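# Mount and tighten centrifuge rotor, or tag it HOLD

## Task

The current date is 11 July 2030. Read the use-by date on the card attached to the centrifuge. If the rotor is still in date, lower it fully onto the centrifuge drive, then thread the knob onto the top of the shaft, run it down until it meets the rotor and tighten it firmly. If the date has passed, do not mount the rotor: leave it where it is and set the HOLD block on top of it. In either case the rotor must never be dropped.

## Robot and tools

Robot: two UR-style six-joint arms, left_arm and right_arm, each with a Robotiq two-finger parallel gripper (85 mm maximum opening) and a wrist camera. Left base sits near (-0.043, +0.498, 0) m and right base near (+0.011, -0.482, 0) m in the scene frame, both nearly aligned with it. Scene frame: origin at table height midway between the bases, +z up, +x out over the table, left_arm on +y. Arm names do not match image sides.

Frames: every hand pose, velocity and target an arm reports or receives is in that arm's own base frame. Fixed cameras and the table use the scene frame. Gripper axes: fingers point along its +z, close along its y. end_effector_position is the point between the closed pads; fingertips extend about 19 mm past it when closed, 6 mm when open. A camera block juts about 10 cm toward the gripper's +x.

The 18-number row (used by execute_actions and move): a single list covering both arms. Numbers 1-9 are left_arm: dx, dy, dz, rx, ry, rz, then gripper position, force_limit, speed. Numbers 10-18 repeat this for right_arm. All lie in [-1, 1]. The six pose numbers are offsets, not poses: they are measured from that arm's Hand target at the start of the action or move, along the arm's base axes, with rotation about the Hand target's position. Scale: 1.0 = 0.6 m for dx, dy, dz and 180 degrees for rx, ry, rz, which form one rotation vector. Repeating an offset moves the arm further. Six zeros re-request the current Hand target. Each gripper's three numbers are absolute commands: position +1 fully open, about -0.8 pads touching, -1 closes until blocked; force_limit and speed from -1 to +1 (speed about 20, 85, 150 mm/s at -1, 0, +1; higher force_limit and faster close give a harder grip, up to roughly 245 N per pad). To leave a gripper unchanged, resend its last three numbers; a 0 is a real command. The controller clips commanded orientation to within 32 degrees of the measured one per step.

execute_actions(actions, cameras): actions is a list of actions; each action is up to 15 rows at 1/30 s per row, the last row held if fewer. Every row counts from the action's start pose. Images come only with an empty actions list or when cameras names them (cam_high, cam_low, cam_left_wrist, cam_right_wrist, or "all").

move(target, speed, blend, stop_force, zero, blocking, cameras): straight-line paths toward the offset target, one 18-number row or a list of up to 15 rows, all offsets counted from the same starting Hand targets. speed is in m/s (0.002 to 3.2, default 0.25; turns up to twice that in rad/s), one value or one per target. blend in metres rounds corners in a list. stop_force in N (4 to 120) ends an arm's path on felt contact; avoid it when the gripper rotates or when pulling away from something it presses on. zero (default true) rezeroes the force reference first. blocking=false returns early but cannot combine with stop_force. Paths cap at 10 s and do not avoid obstacles. The result adds a move: line such as done, off_target, moving, held or fault, plus limits (paced = pose clipped, held = steps withheld).

wait(seconds 0-10) lets the scene run. stop brakes a running move. zoom_image(camera, region [x0,y0,x1,y1] pixels, at most 504 square) enlarges part of the newest image of that camera; useful for reading the date card. zero_wrist_force(arm) rezeroes that wrist sensor. read_manual gives licence texts. finished_scene ends the scene permanently.

Results: end_effector_position (m), end_effector_quat_wxyz, velocities, Hand target (last commanded pose after clipping; the next offsets start here, and the hand may rest slightly short of it), Joint positions and torques, Wrist force and torque in the gripper's own axes plus the peak since last shown, Tool commands, position_measured in counts (3 open, ~78 = 60 mm, 130 = 40 mm, 180 = 20 mm, 230 pads together), and object_status: 0 moving, 1 blocked while opening, 2 blocked while closing (a real grip), 3 reached target or fully closed. After sending -1, confirm 2. Motor heat lines warn of an approaching stop.

Cautions: an outside force near 150 N on an arm, or joint torque at its limit (shoulder 293, elbow 133, wrists 48 N m), freezes that arm for 10 s. Arms are stiff, so aiming even slightly past a firm contact can fault; approach slowly, ideally with stop_force, and back the target off afterwards. Do not let the arms collide or grip each other. Don't drop or fling the rotor, release parts while moving, slam into heavy or fixed items, squeeze hard on a part still resting on a surface, or let anything fall from or be left off the table. Keep paths away from an arm's own base. Objects may occasionally be nudged by outside pushes.

Each tool is called after "Call:" as name(argument=value, ...), one argument or row to a line, values as JSON.

## Session

Call:
execute_actions(
  actions=[],
)

Scene clock: 0.00 s.
left_arm: end_effector_position=(+0.5196, +0.0285, +0.3519) position_measured=3 object_status=3 end_effector_quat_wxyz=(-0.146, +0.945, +0.192, +0.221) | right_arm: end_effector_position=(+1.2469, -0.1216, +0.2645) position_measured=3 object_status=3 end_effector_quat_wxyz=(+0.050, +0.897, -0.304, +0.318)
Joint positions: left_arm=[-0.599 -2.059 2.305 -1.927 -1.045 2.171] | right_arm=[3.264 -2.367 -1.101 -0.681 1.216 -2.468]
Joint velocities: within noise
Joint torques (N m): no reading
Motor temperatures (°C): left_arm=[33 48 36 32 49 52] | right_arm=[38 41 31 42 41 43]
Wrist force (N): no reading
Wrist torque (N m): no reading
Wrist force, peak (N): no reading
Hand target: left_arm +0.5196, +0.0285, +0.3519; -0.146, +0.945, +0.192, +0.221 | right_arm +1.2469, -0.1216, +0.2645; +0.050, +0.897, -0.304, +0.318
Tool commands: left_gripper/position=+1.0 left_gripper/force_limit=+1.0 left_gripper/speed=+1.0 right_gripper/position=+1.0 right_gripper/force_limit=+1.0 right_gripper/speed=+1.0

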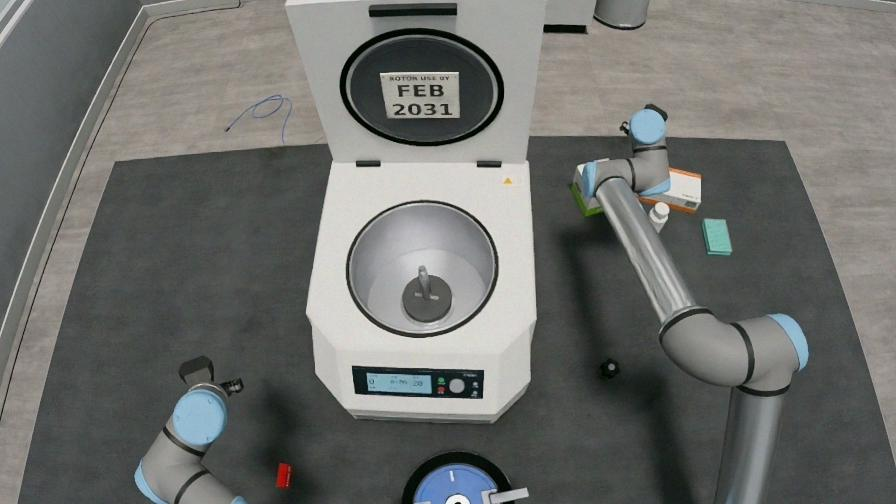

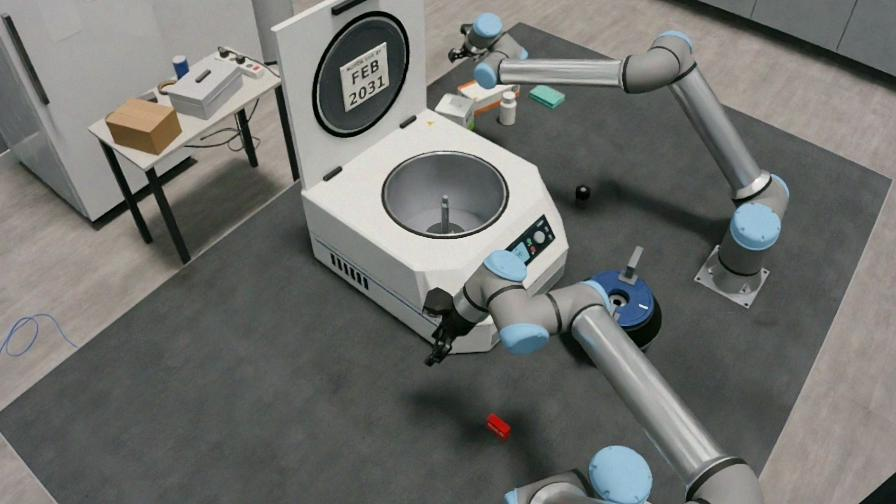

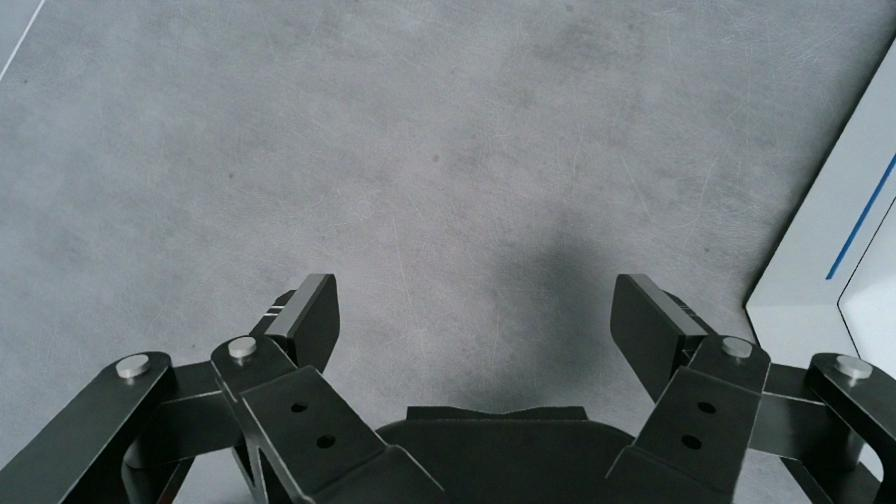

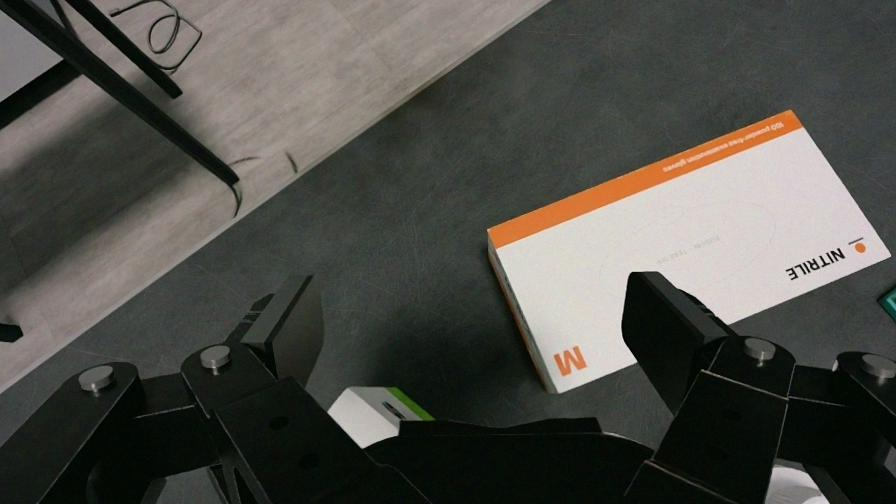

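Call:
zoom_image(
  camera="cam_high",
  region=[340, 30, 510, 150],
)

Call:
zoom_image(
  camera="cam_high",
  region=[380, 430, 560, 504],
)

Call:
zoom_image(
  camera="cam_low",
  region=[520, 160, 700, 380],
)

Call:
zoom_image(
  camera="cam_high",
  region=[330, 190, 520, 350],
)

Call:
zoom_image(
  camera="cam_high",
  region=[580, 340, 640, 390],
)

Call:
zoom_image(
  camera="cam_low",
  region=[370, 140, 560, 280],
)

Scaled by 2.965 from the camera's 896x504 image, which has a finer 1280x720 frame.

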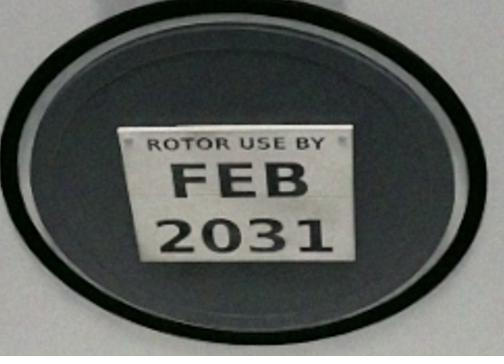

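Scaled by 2.800 from the camera's 896x504 image, which has a finer 1280x720 frame.

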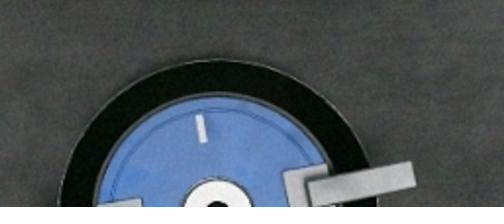

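Scaled by 2.291 from the camera's 896x504 image, which has a finer 1280x720 frame.

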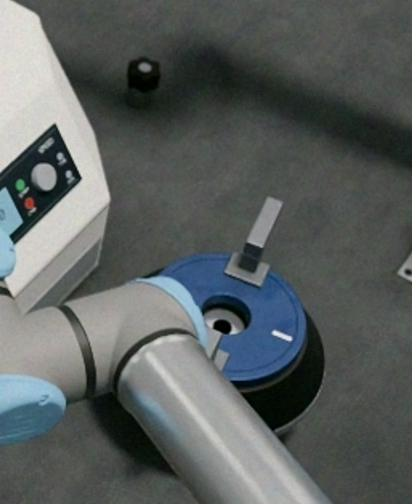

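Scaled by 2.653 from the camera's 896x504 image, which has a finer 1280x720 frame.

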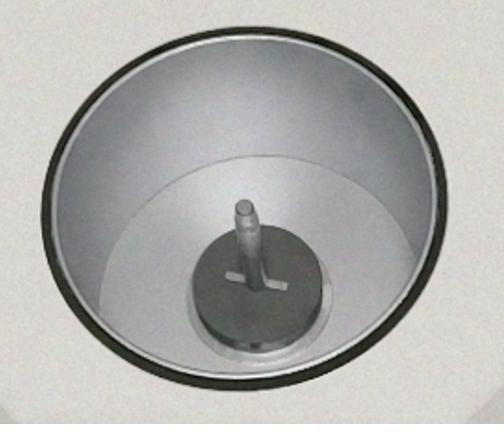

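Scaled by 8.400 from the camera's 896x504 image, which has a finer 1280x720 frame.

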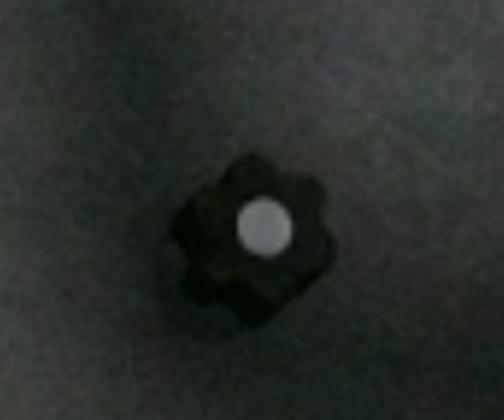

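Scaled by 2.653 from the camera's 896x504 image, which has a finer 1280x720 frame.

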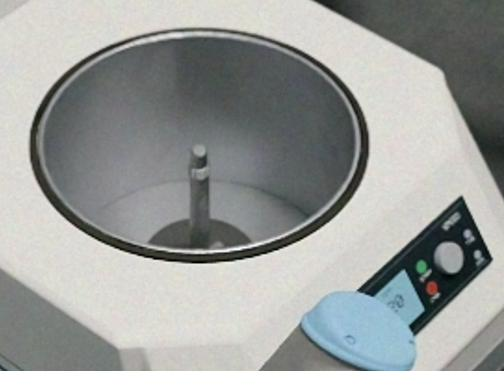

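Call:
move(
  target=[-0.27,-0.931,0.163,-0.034,0.177,-0.368,1,1,1,-0.975,0.165,0.06,0.085,0.191,0.04,1,1,1],
  speed=0.4,
  cameras=["all"],
)

Scene clock: 5.50 s.
left_arm: end_effector_position=(+0.3576, -0.5300, +0.4496) position_measured=3 object_status=3 end_effector_quat_wxyz=(+0.000, +0.924, -0.382, +0.001) | right_arm: end_effector_position=(+0.6621, -0.0226, +0.3005) position_measured=3 object_status=3 end_effector_quat_wxyz=(+0.000, +0.966, -0.259, +0.000)
Joint positions: left_arm=[-1.254 -1.692 1.789 -1.668 -1.569 2.673] | right_arm=[3.373 -1.55 -1.965 -1.198 1.571 -2.386]
Joint torques (N m): left_arm=[-21.67 -26.28 -58.48 -1.4 -2.5 2.14] | right_arm=[13.67 59.65 45.65 1.26 3.2 3.42]
Wrist force (N): left_arm=[0.3 -0.3 -0.5] | right_arm=[-0.2 0.2 0.3]
Wrist torque (N m): left_arm=[0.02 0.14 -0.30] | right_arm=[-0.12 -0.20 0.15]
Wrist force, peak (N): left_arm=[1.6 2.2 -1.0] | right_arm=[-2.6 1.5 0.1]
Hand target: left_arm +0.3576, -0.5301, +0.4497; +0.000, +0.924, -0.382, +0.001 | right_arm +0.6619, -0.0226, +0.3005; +0.000, +0.966, -0.259, -0.001
Off the commanded pose: left_arm 0.000 m, 0 deg | right_arm 0.000 m, 0 deg.
move: done
camera_calibration:
cam_left_wrist: T_world_to_cam=[[-0.719477, -0.694482, -0.00693882, -0.0976284], [-0.648547, 0.668248, 0.364461, 0.440099], [-0.248475, 0.266722, -0.931193, 0.774273], [0, 0, 0, 1]] pos_world=[0.407571, -0.568411, 0.559921]
cam_right_wrist: T_world_to_cam=[[-0.514414, -0.857126, 0.0267184, 0.315388], [-0.798841, 0.490297, 0.348514, 0.455675], [-0.31182, 0.157937, -0.936923, 0.617679], [0, 0, 0, 1]] pos_world=[0.718856, -0.0506433, 0.411482]

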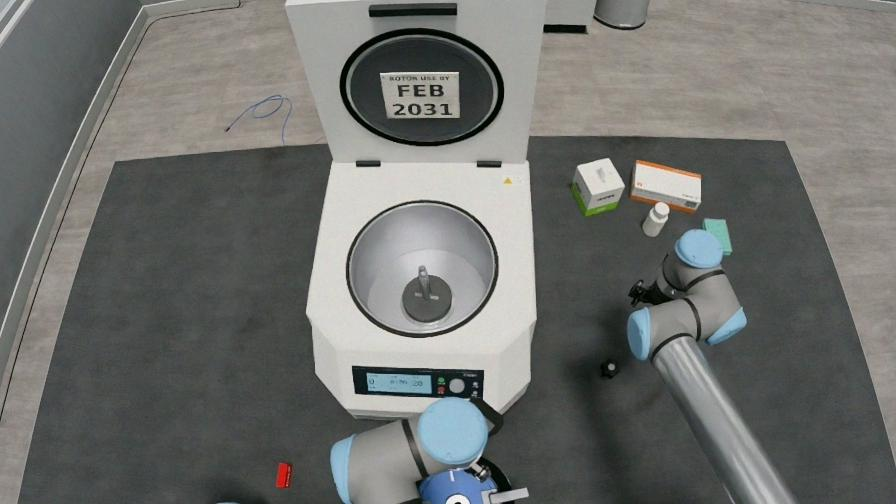

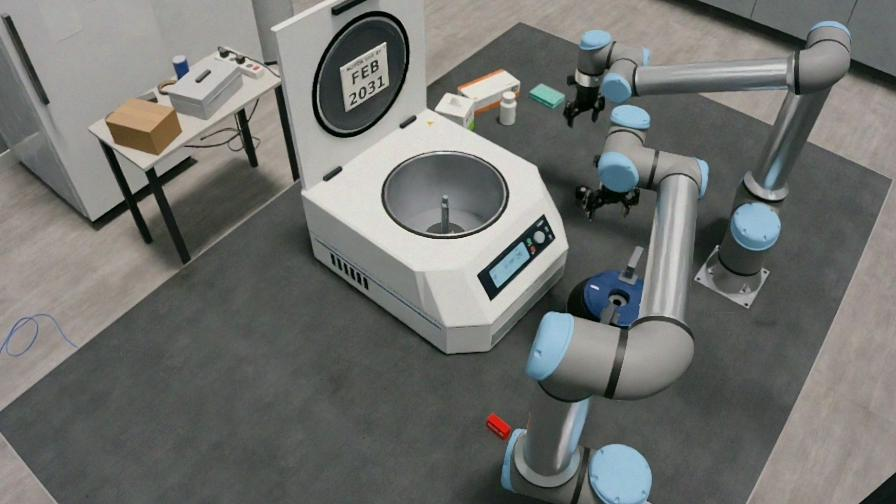

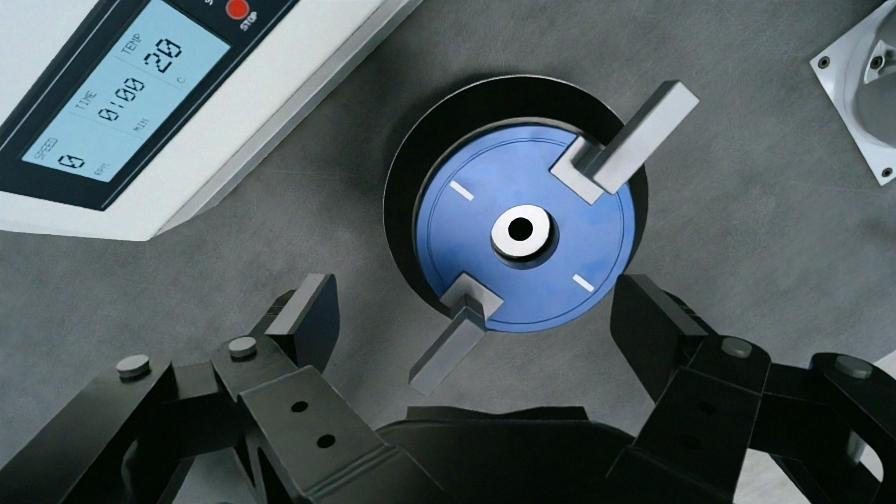

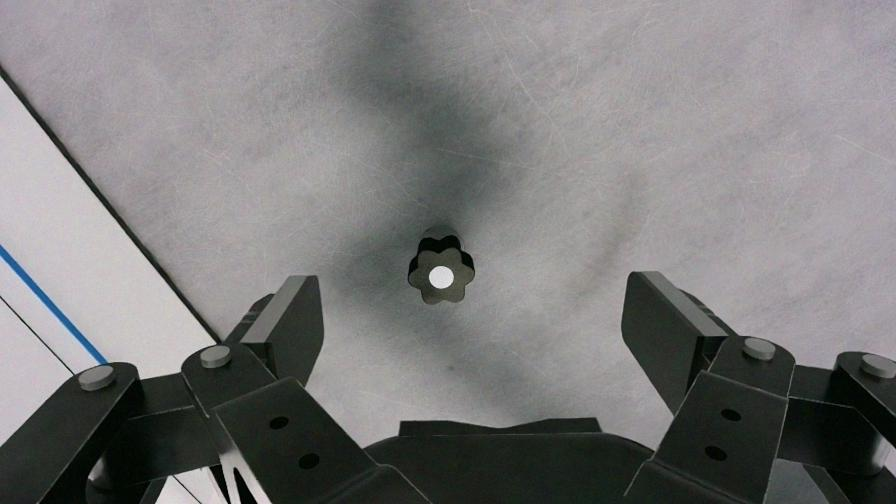

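Call:
zoom_image(
  camera="cam_left_wrist",
  region=[370, 60, 710, 400],
)

Call:
zoom_image(
  camera="cam_low",
  region=[540, 230, 680, 350],
)

Call:
zoom_image(
  camera="cam_high",
  region=[395, 260, 460, 330],
)

Call:
zoom_image(
  camera="cam_right_wrist",
  region=[380, 200, 500, 320],
)

Scaled by 1.482 from the camera's 896x504 image, which has a finer 1280x720 frame.

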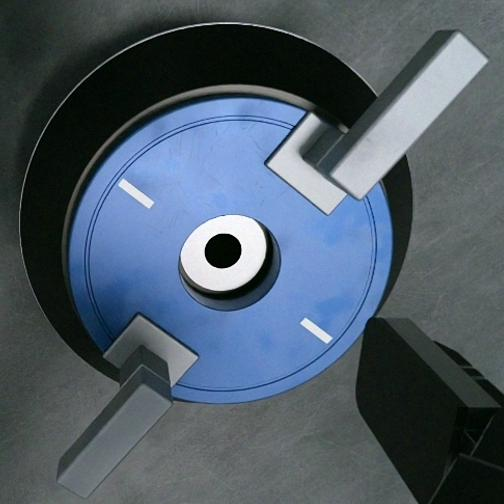

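Scaled by 3.600 from the camera's 896x504 image, which has a finer 1280x720 frame.

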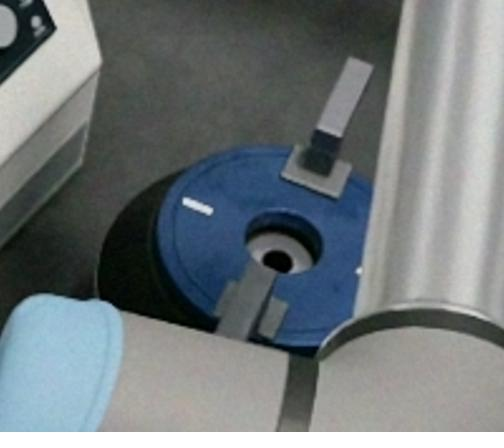

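Scaled by 7.200 from the camera's 896x504 image, which has a finer 1280x720 frame.

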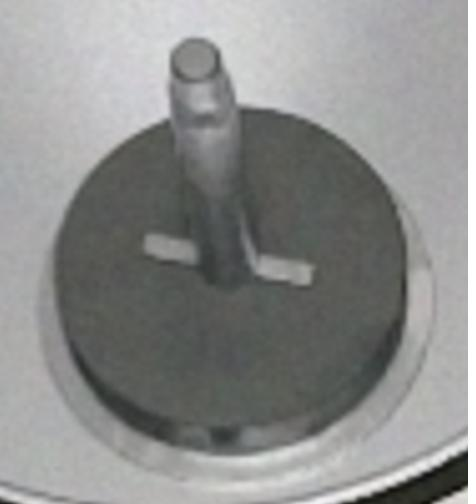

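Scaled by 4.200 from the camera's 896x504 image, which has a finer 1280x720 frame.

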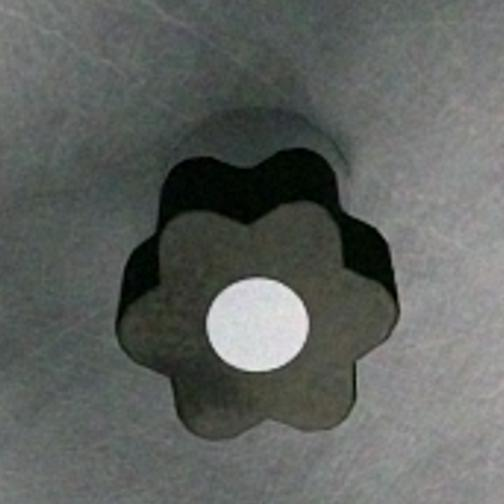

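Call:
move(
  target=[
    [-0.1,0.05,0,0,0,-0.4,1,1,1,0,0.1,0.5,0,0,-0.2,1,1,1],
    [-0.263,0.133,0,0,0,-0.98,1,1,1,0.022,0.765,0.633,0,0,-0.647,1,1,1],
  ],
  speed=0.5,
  blend=[0.05,0],
  cameras=["cam_high","cam_left_wrist","cam_right_wrist"],
)

Scene clock: 12.43 s.
left_arm: end_effector_position=(+0.1998, -0.4503, +0.4497) position_measured=3 object_status=3 end_effector_quat_wxyz=(-0.001, +0.353, +0.936, +0.000) | right_arm: end_effector_position=(+0.6751, +0.4363, +0.6803) position_measured=3 object_status=3 end_effector_quat_wxyz=(+0.000, -0.288, +0.958, +0.000)
Joint positions: left_arm=[-1.514 -1.956 1.982 -1.597 -1.572 5.492] | right_arm=[3.934 -1.773 -1.042 -1.896 1.571 0.207]
Joint torques (N m): left_arm=[-23.02 -36.11 -40.4 -1.39 -3.37 2.58] | right_arm=[11.8 58.96 57.67 1.14 -4.37 3.18]
Wrist force (N): left_arm=[-0.1 -0.1 -0.6] | right_arm=[0.1 0.6 0.4]
Wrist torque (N m): left_arm=[0.09 0.17 -0.29] | right_arm=[-0.05 -0.23 0.14]
Wrist force, peak (N): left_arm=[0.9 -0.4 -0.6] | right_arm=[0.3 0.6 2.5]
Hand target: left_arm +0.1998, -0.4503, +0.4497; -0.001, +0.353, +0.936, +0.000 | right_arm +0.6751, +0.4364, +0.6803; +0.000, -0.288, +0.958, +0.000
Off the commanded pose: left_arm 0.000 m, 0 deg | right_arm 0.000 m, 0 deg.
move: done
camera_calibration:
cam_left_wrist: T_world_to_cam=[[0.674477, 0.738265, -0.00682751, 0.210834], [0.689151, -0.626235, 0.364555, -0.565677], [0.264863, -0.250589, -0.931157, 0.378304], [0, 0, 0, 1]] pos_world=[0.147436, -0.415099, 0.559921]
cam_right_wrist: T_world_to_cam=[[-0.538276, 0.842344, 0.0267495, -0.0200671], [0.794774, 0.496808, 0.348591, -0.970074], [0.280344, 0.208898, -0.936893, 0.483071], [0, 0, 0, 1]] pos_world=[0.624762, 0.397931, 0.791282]
Images, in order (width x height): cam_high 896x504, cam_left_wrist 896x504, cam_right_wrist 896x504.

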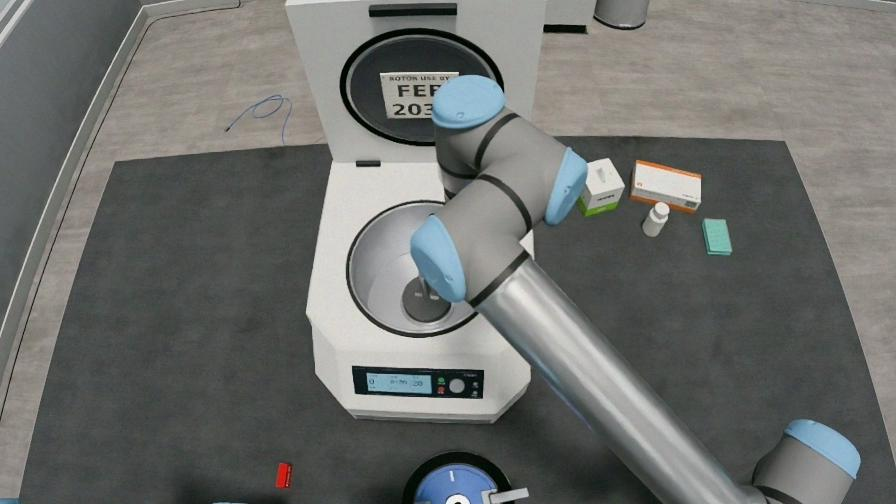

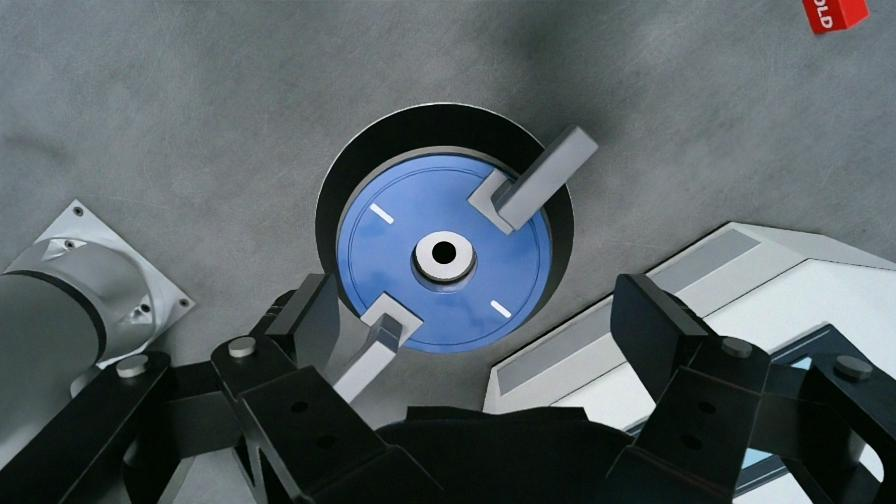

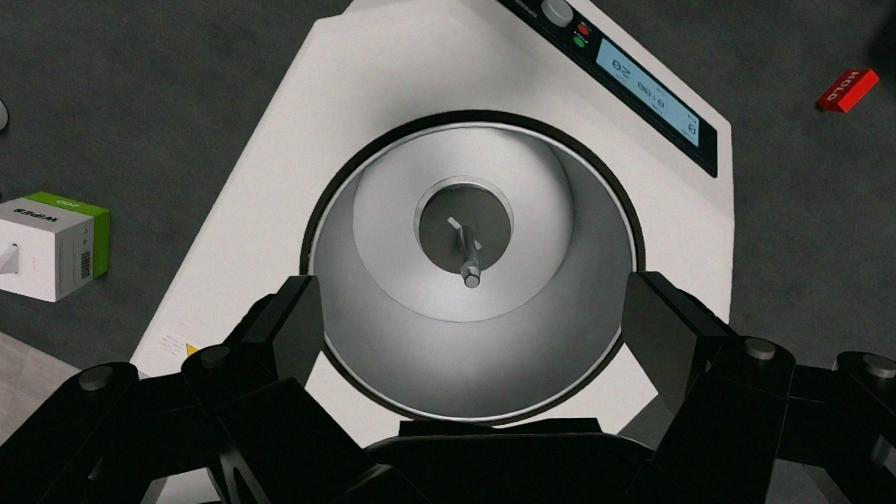

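Call:
zoom_image(
  camera="cam_right_wrist",
  region=[390, 160, 540, 310],
)

Call:
zoom_image(
  camera="cam_left_wrist",
  region=[300, 90, 620, 410],
)

Call:
zoom_image(
  camera="cam_right_wrist",
  region=[280, 90, 680, 430],
)

Scaled by 3.360 from the camera's 896x504 image, which has a finer 1280x720 frame.

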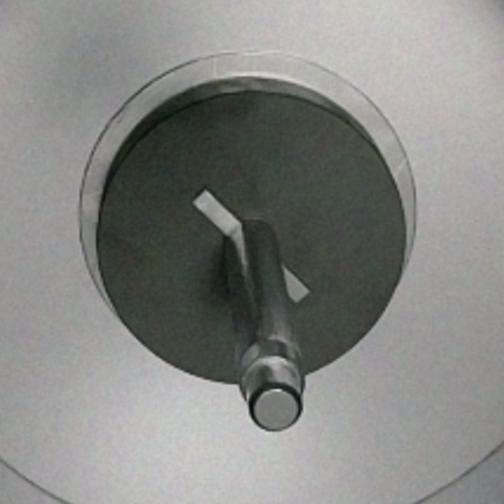

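Scaled by 1.575 from the camera's 896x504 image, which has a finer 1280x720 frame.

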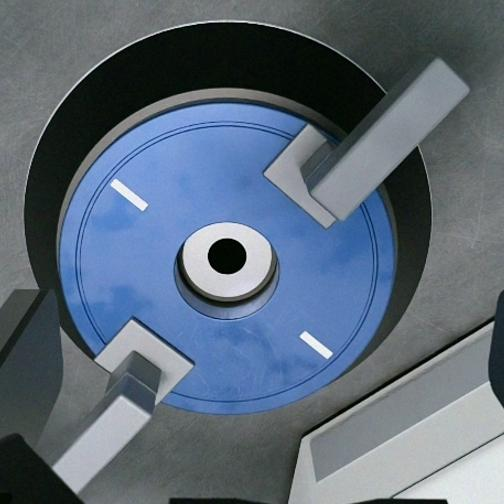

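Scaled by 1.260 from the camera's 896x504 image, which has a finer 1280x720 frame.

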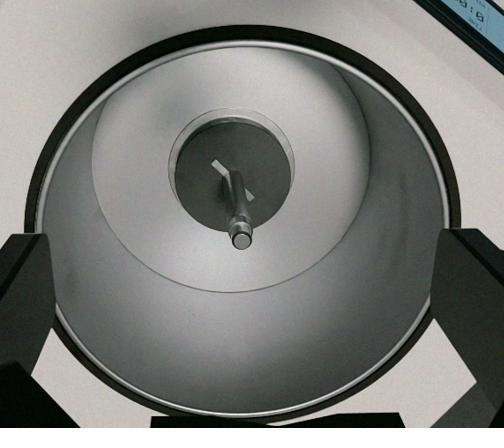

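Call:
move(
  target=[
    [0.05,0.04,0,0,0,0.889,1,1,1,0.325,-0.043,-0.217,0,0,0.497,1,1,1],
    [0.097,0.083,0,0,0,-0.214,1,1,1,0.325,-0.043,-0.217,0,0,0.497,1,1,1],
  ],
  speed=0.6,
  blend=[0.02,0],
  cameras=["cam_high","cam_left_wrist","cam_right_wrist"],
)

Call:
zoom_image(
  camera="cam_right_wrist",
  region=[300, 80, 640, 420],
)

Call:
zoom_image(
  camera="cam_left_wrist",
  region=[280, 80, 680, 480],
)

Scene clock: 32.60 s.
left_arm: end_effector_position=(+0.2580, -0.4005, +0.4497) position_measured=3 object_status=3 end_effector_quat_wxyz=(-0.001, +0.642, +0.767, +0.000) | right_arm: end_effector_position=(+0.8701, +0.4106, +0.5501) position_measured=3 object_status=3 end_effector_quat_wxyz=(+0.000, +0.879, -0.477, +0.000)
Joint positions: left_arm=[-1.372 -1.987 2 -1.583 -1.572 0.023] | right_arm=[3.764 -2.016 -0.949 -1.747 1.572 -1.524]
Joint torques (N m): left_arm=[-23.24 -33.91 -40.62 -1.38 2.51 -2.55] | right_arm=[-10.9 83.47 61.41 2.48 2.78 -4.43]
Wrist force (N): left_arm=[0.3 -0.2 -1.0] | right_arm=[-0.1 0.2 0.0]
Wrist torque (N m): left_arm=[0.05 0.14 0.02] | right_arm=[-0.16 -0.21 0.35]
Wrist force, peak (N): left_arm=[1.0 -0.3 -1.1] | right_arm=[0.4 0.9 -0.6]
Hand target: left_arm +0.2580, -0.4005, +0.4497; -0.001, +0.642, +0.767, +0.000 | right_arm +0.8701, +0.4106, +0.5501; +0.000, +0.879, -0.477, +0.000
Off the commanded pose: left_arm 0.000 m, 0 deg | right_arm 0.000 m, 0 deg.
move: done
camera_calibration:
cam_left_wrist: T_world_to_cam=[[0.987533, 0.157259, -0.00690664, -0.178636], [0.148924, -0.919174, 0.364609, -0.552611], [0.0509899, -0.361093, -0.931135, 0.386268], [0, 0, 0, 1]] pos_world=[0.23901, -0.340376, 0.559921]
cam_right_wrist: T_world_to_cam=[[-0.847433, -0.530228, 0.0267584, 0.942572], [-0.48922, 0.799483, 0.348556, -0.073839], [-0.206207, 0.282287, -0.936906, 0.705051], [0, 0, 0, 1]] pos_world=[0.90803, 0.359784, 0.661082]
Images, in order (width x height): cam_high 896x504, cam_left_wrist 896x504, cam_right_wrist 896x504.

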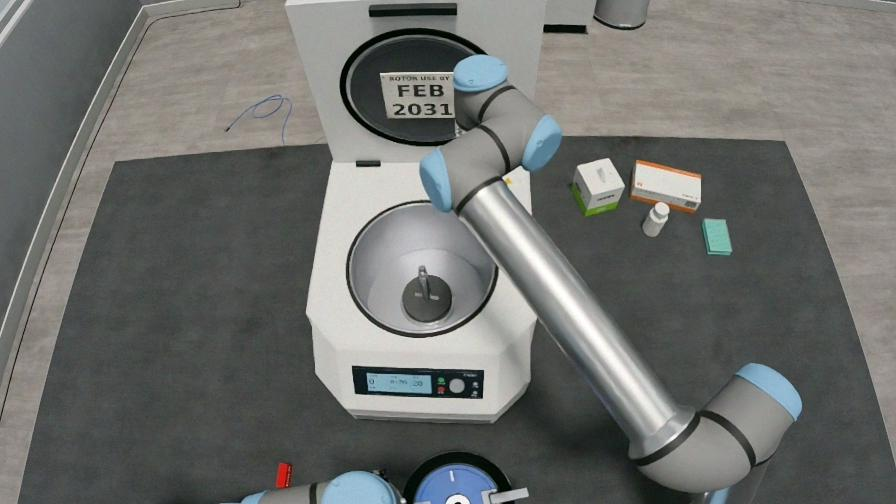

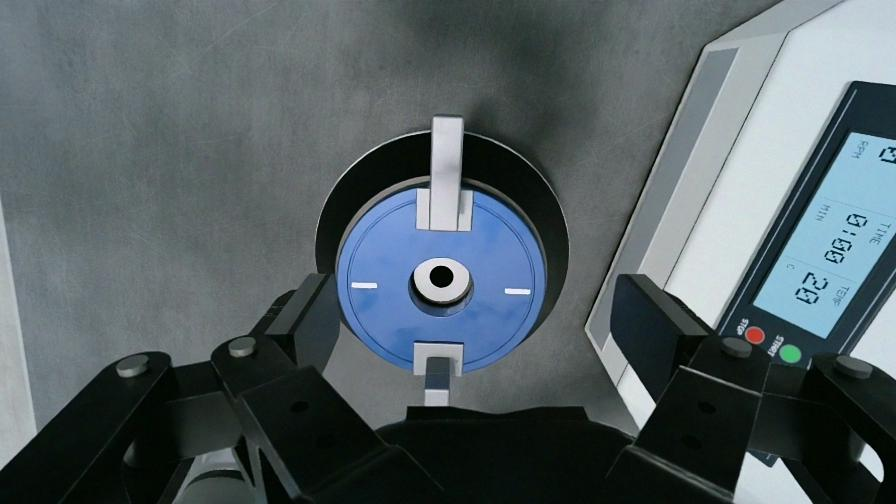

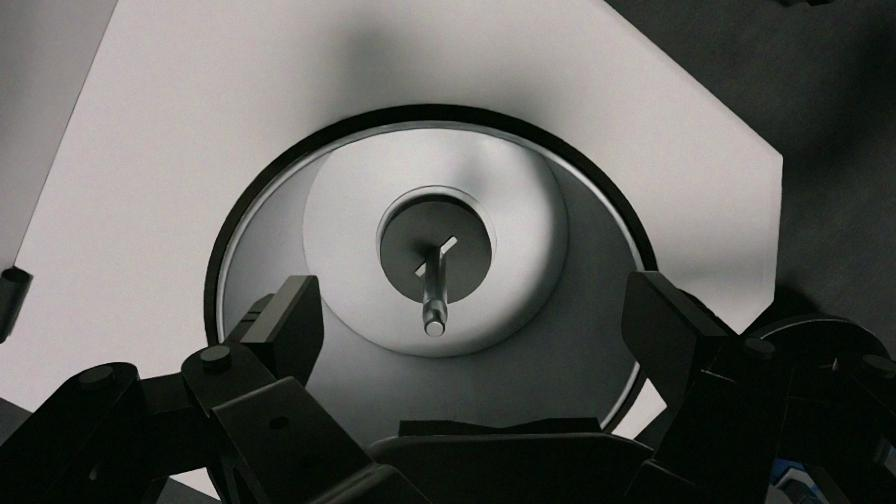

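Scaled by 1.482 from the camera's 896x504 image, which has a finer 1280x720 frame.

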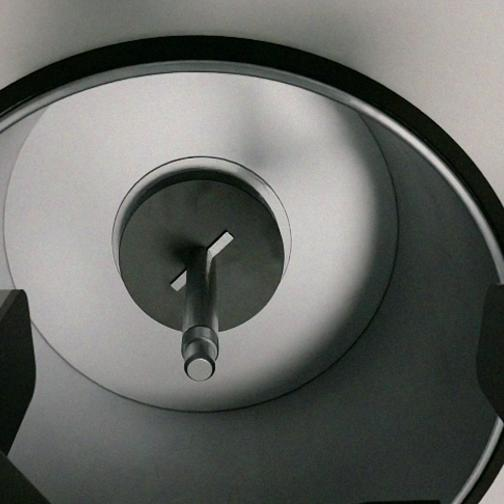

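Scaled by 1.260 from the camera's 896x504 image, which has a finer 1280x720 frame.

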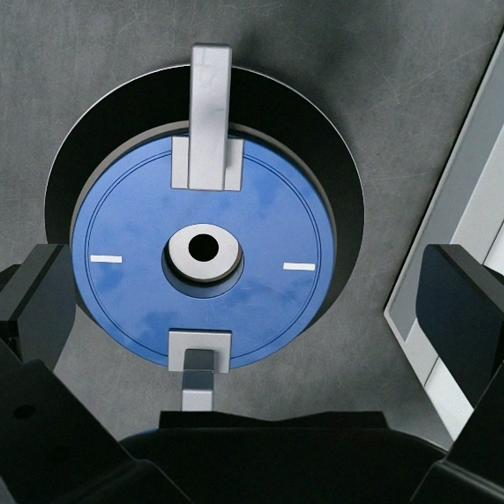

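Call:
move(
  target=[-0.018,0.001,0,0,0,-0.017,1,1,1,-0.83,-0.09,-0.1,0,0,-0.131,1,1,1],
  speed=0.5,
)

Call:
move(
  target=[0,0,0,0,0,0,1,1,1,-0.22,-0.024,-0.067,0,0,0,1,1,1],
  speed=0.3,
  cameras=["all"],
)

Call:
zoom_image(
  camera="cam_right_wrist",
  region=[280, 80, 680, 480],
)

Call:
zoom_image(
  camera="cam_left_wrist",
  region=[280, 80, 680, 480],
)

Scene clock: 39.33 s.
left_arm: end_effector_position=(+0.2472, -0.3999, +0.4497) position_measured=3 object_status=3 end_effector_quat_wxyz=(-0.001, +0.662, +0.749, +0.000) | right_arm: end_effector_position=(+0.3722, +0.3566, +0.4901) position_measured=3 object_status=3 end_effector_quat_wxyz=(+0.000, +0.763, -0.647, +0.000)
Joint positions: left_arm=[-1.396 -1.999 2.006 -1.577 -1.572 0.052] | right_arm=[4.25 -1.228 -1.886 -1.599 1.572 -0.626]
Joint torques (N m): left_arm=[-22.2 -32.54 -40.85 -1.53 2.7 1.6] | right_arm=[10.05 34.34 48.13 1.54 -4.41 3.09]
Wrist force (N): left_arm=[0.8 -0.4 -0.5] | right_arm=[0.2 0.8 -0.1]
Wrist torque (N m): left_arm=[0.03 0.06 -0.29] | right_arm=[-0.03 -0.28 0.10]
Wrist force, peak (N): left_arm=[0.5 -0.7 -1.1] | right_arm=[0.1 4.3 0.4]
Hand target: left_arm +0.2472, -0.3999, +0.4497; -0.001, +0.662, +0.749, +0.000 | right_arm +0.3721, +0.3566, +0.4901; +0.000, +0.763, -0.647, +0.000
Off the commanded pose: left_arm 0.000 m, 0 deg | right_arm 0.000 m, 0 deg.
move: done

Scene clock: 40.50 s.
left_arm: end_effector_position=(+0.2472, -0.3999, +0.4497) position_measured=3 object_status=3 end_effector_quat_wxyz=(-0.001, +0.662, +0.749, +0.000) | right_arm: end_effector_position=(+0.2402, +0.3422, +0.4499) position_measured=3 object_status=3 end_effector_quat_wxyz=(+0.000, +0.763, -0.647, +0.000)
Joint positions: left_arm=[-1.396 -1.999 2.006 -1.577 -1.572 0.052] | right_arm=[4.53 -1.039 -2.059 -1.614 1.571 -0.347]
Joint torques (N m): left_arm=[-20.76 -32.09 -40.63 -1.22 2.82 1.72] | right_arm=[13.1 18.48 47.8 1.36 -4.23 3.09]
Wrist force (N): left_arm=[0.1 -0.4 -0.7] | right_arm=[0.0 0.8 0.2]
Wrist torque (N m): left_arm=[0.03 0.17 -0.30] | right_arm=[-0.04 -0.27 0.12]
Wrist force, peak (N): left_arm=[0.9 -0.2 -0.8] | right_arm=[0.1 2.9 0.9]
Hand target: left_arm +0.2472, -0.3999, +0.4497; -0.001, +0.662, +0.749, +0.000 | right_arm +0.2401, +0.3422, +0.4499; +0.000, +0.763, -0.647, +0.000
Off the commanded pose: left_arm 0.000 m, 0 deg | right_arm 0.000 m, 0 deg.
move: done
camera_calibration:
cam_left_wrist: T_world_to_cam=[[0.994502, 0.104493, -0.00686095, -0.190889], [0.0997894, -0.925798, 0.364609, -0.540966], [0.0317471, -0.363289, -0.931135, 0.390909], [0, 0, 0, 1]] pos_world=[0.231412, -0.338866, 0.559921]
cam_right_wrist: T_world_to_cam=[[-0.988782, -0.146937, 0.0268195, 0.277895], [-0.128518, 0.928449, 0.348519, -0.423168], [-0.0761107, 0.341162, -0.936918, 0.449189], [0, 0, 0, 1]] pos_world=[0.254581, 0.280476, 0.560882]

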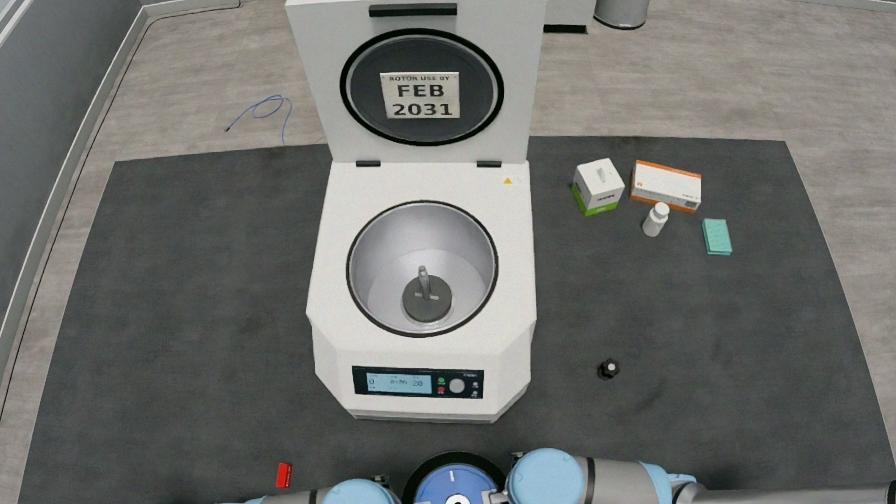

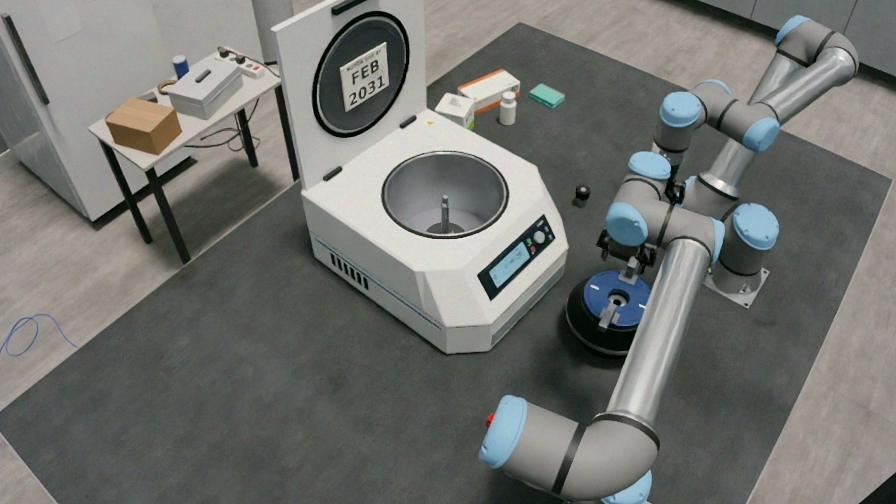

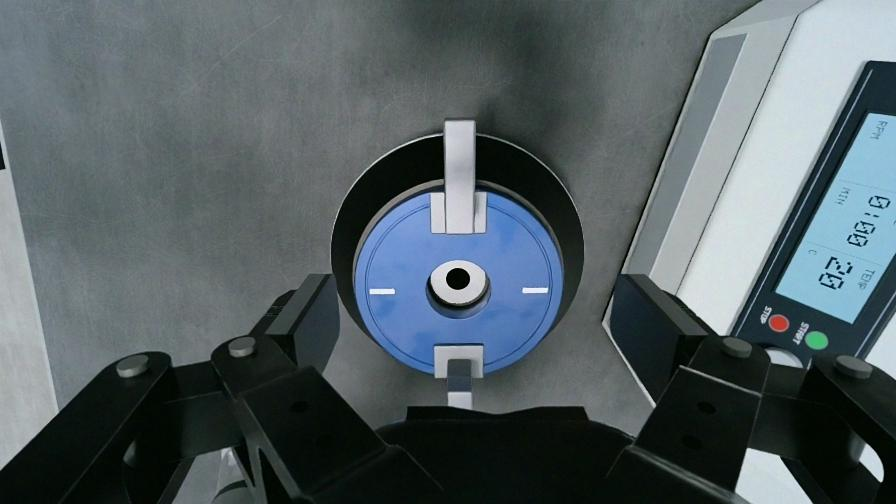

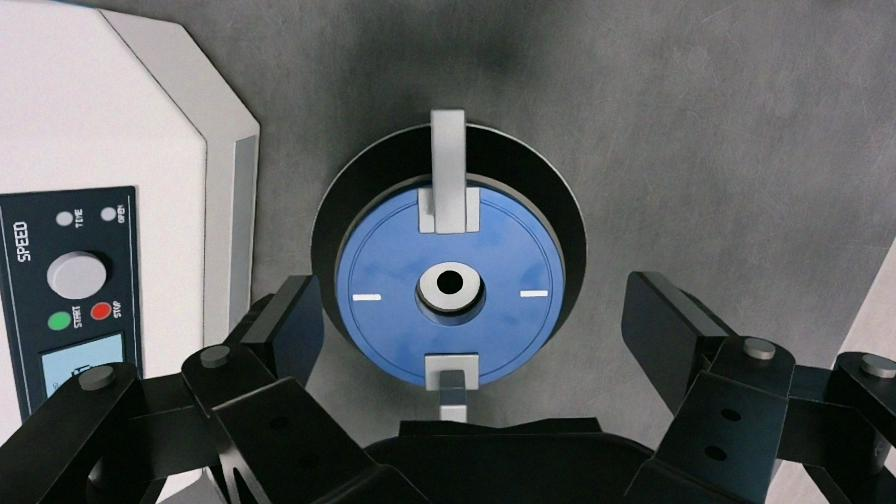

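Scaled by 1.260 from the camera's 896x504 image, which has a finer 1280x720 frame.

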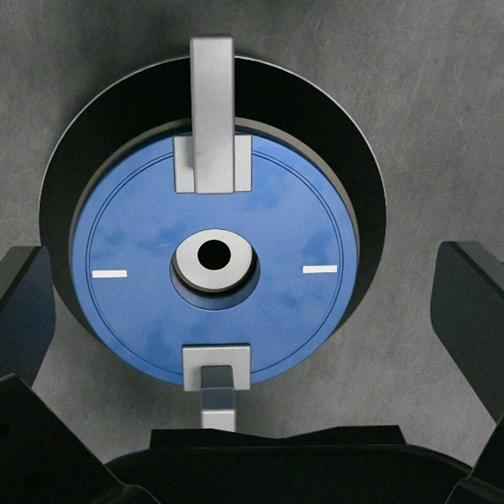

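Scaled by 1.260 from the camera's 896x504 image, which has a finer 1280x720 frame.

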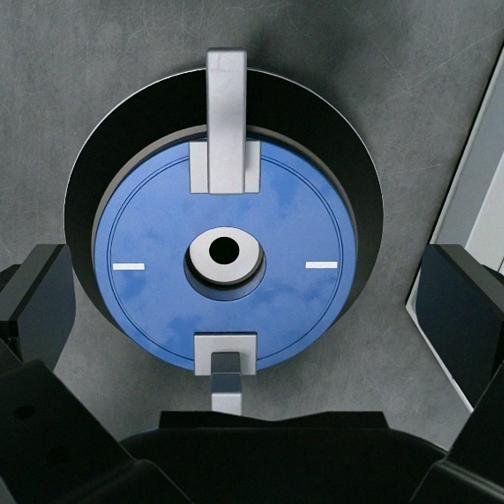

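Call:
move(
  target=[0.0017,0,-0.395,0,0,0,1,1,1,0.0018,-0.012,-0.395,0,0,0,1,1,1],
  speed=0.15,
  stop_force=15,
  cameras=["all"],
)

Call:
zoom_image(
  camera="cam_low",
  region=[540, 190, 720, 370],
)

Scene clock: 45.90 s.
left_arm: end_effector_position=(+0.2482, -0.3999, +0.2127) position_measured=3 object_status=3 end_effector_quat_wxyz=(-0.001, +0.662, +0.749, +0.000) | right_arm: end_effector_position=(+0.2412, +0.3350, +0.2129) position_measured=3 object_status=3 end_effector_quat_wxyz=(+0.000, +0.763, -0.647, +0.000)
Joint positions: left_arm=[-1.394 -1.882 2.368 -2.056 -1.572 0.054] | right_arm=[4.523 -1.121 -2.446 -1.145 1.571 -0.353]
Joint torques (N m): left_arm=[18.95 -0.76 -35.24 -7.28 -1.49 1.62] | right_arm=[-10.22 -3.44 42.93 8.43 2.07 -4.56]
Wrist force (N): left_arm=[0.2 -0.2 -0.6] | right_arm=[0.2 0.5 -0.3]
Wrist torque (N m): left_arm=[0.04 0.12 -0.28] | right_arm=[-0.10 -0.24 0.36]
Wrist force, peak (N): left_arm=[0.2 -0.4 -2.1] | right_arm=[0.3 0.4 2.2]
Hand target: left_arm +0.2482, -0.3999, +0.2127; -0.001, +0.662, +0.749, +0.000 | right_arm +0.2412, +0.3350, +0.2129; +0.000, +0.763, -0.647, +0.000
Off the commanded pose: left_arm 0.000 m, 0 deg | right_arm 0.000 m, 0 deg.
move: done
camera_calibration:
cam_left_wrist: T_world_to_cam=[[0.994502, 0.104497, -0.00685119, -0.193511], [0.099793, -0.925832, 0.364522, -0.454637], [0.0317485, -0.363202, -0.931169, 0.170239], [0, 0, 0, 1]] pos_world=[0.232412, -0.338865, 0.322921]
cam_right_wrist: T_world_to_cam=[[-0.98879, -0.146902, 0.0267271, 0.284204], [-0.128518, 0.928454, 0.348507, -0.333753], [-0.0760112, 0.341165, -0.936925, 0.229648], [0, 0, 0, 1]] pos_world=[0.255581, 0.273276, 0.323882]

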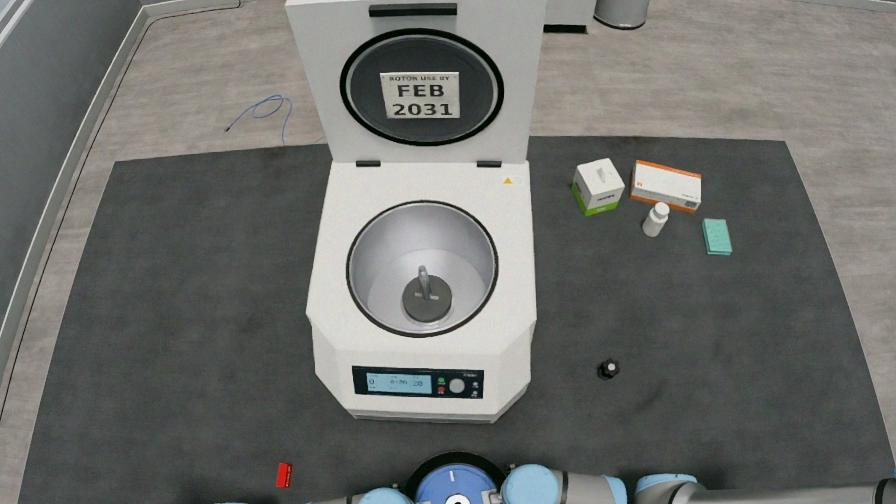

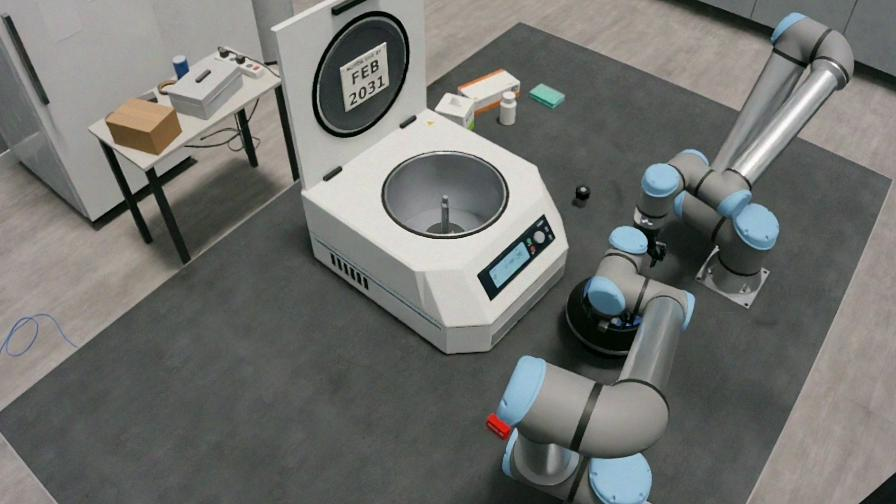

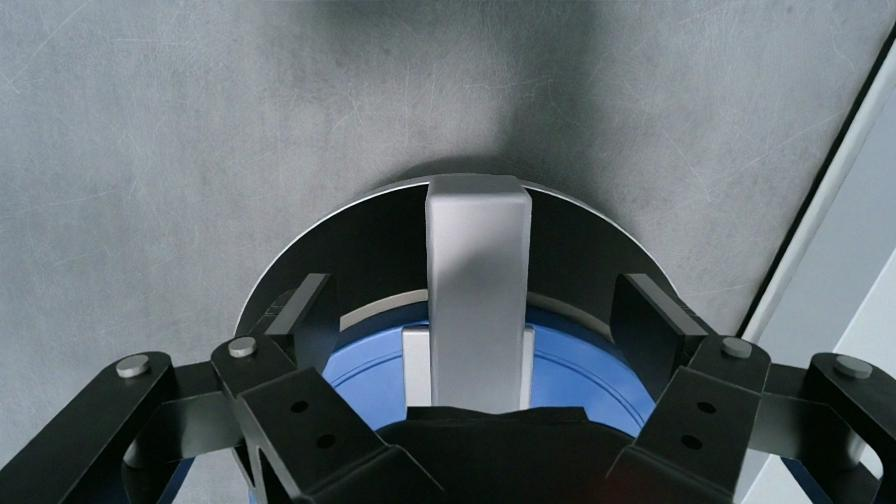

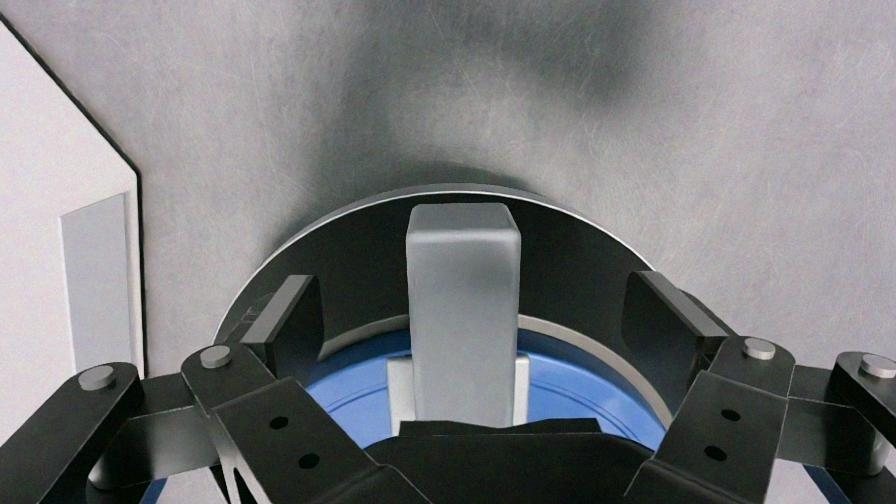

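Scaled by 2.800 from the camera's 896x504 image, which has a finer 1280x720 frame.

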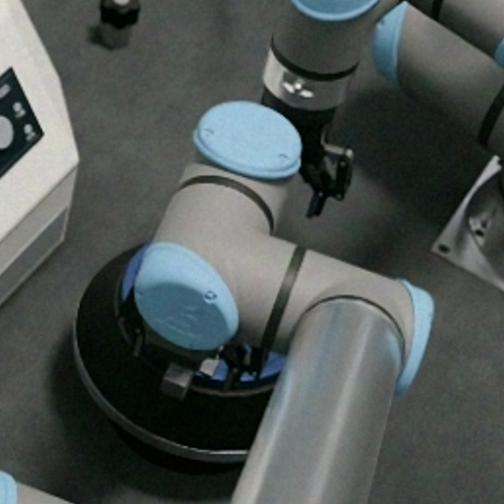

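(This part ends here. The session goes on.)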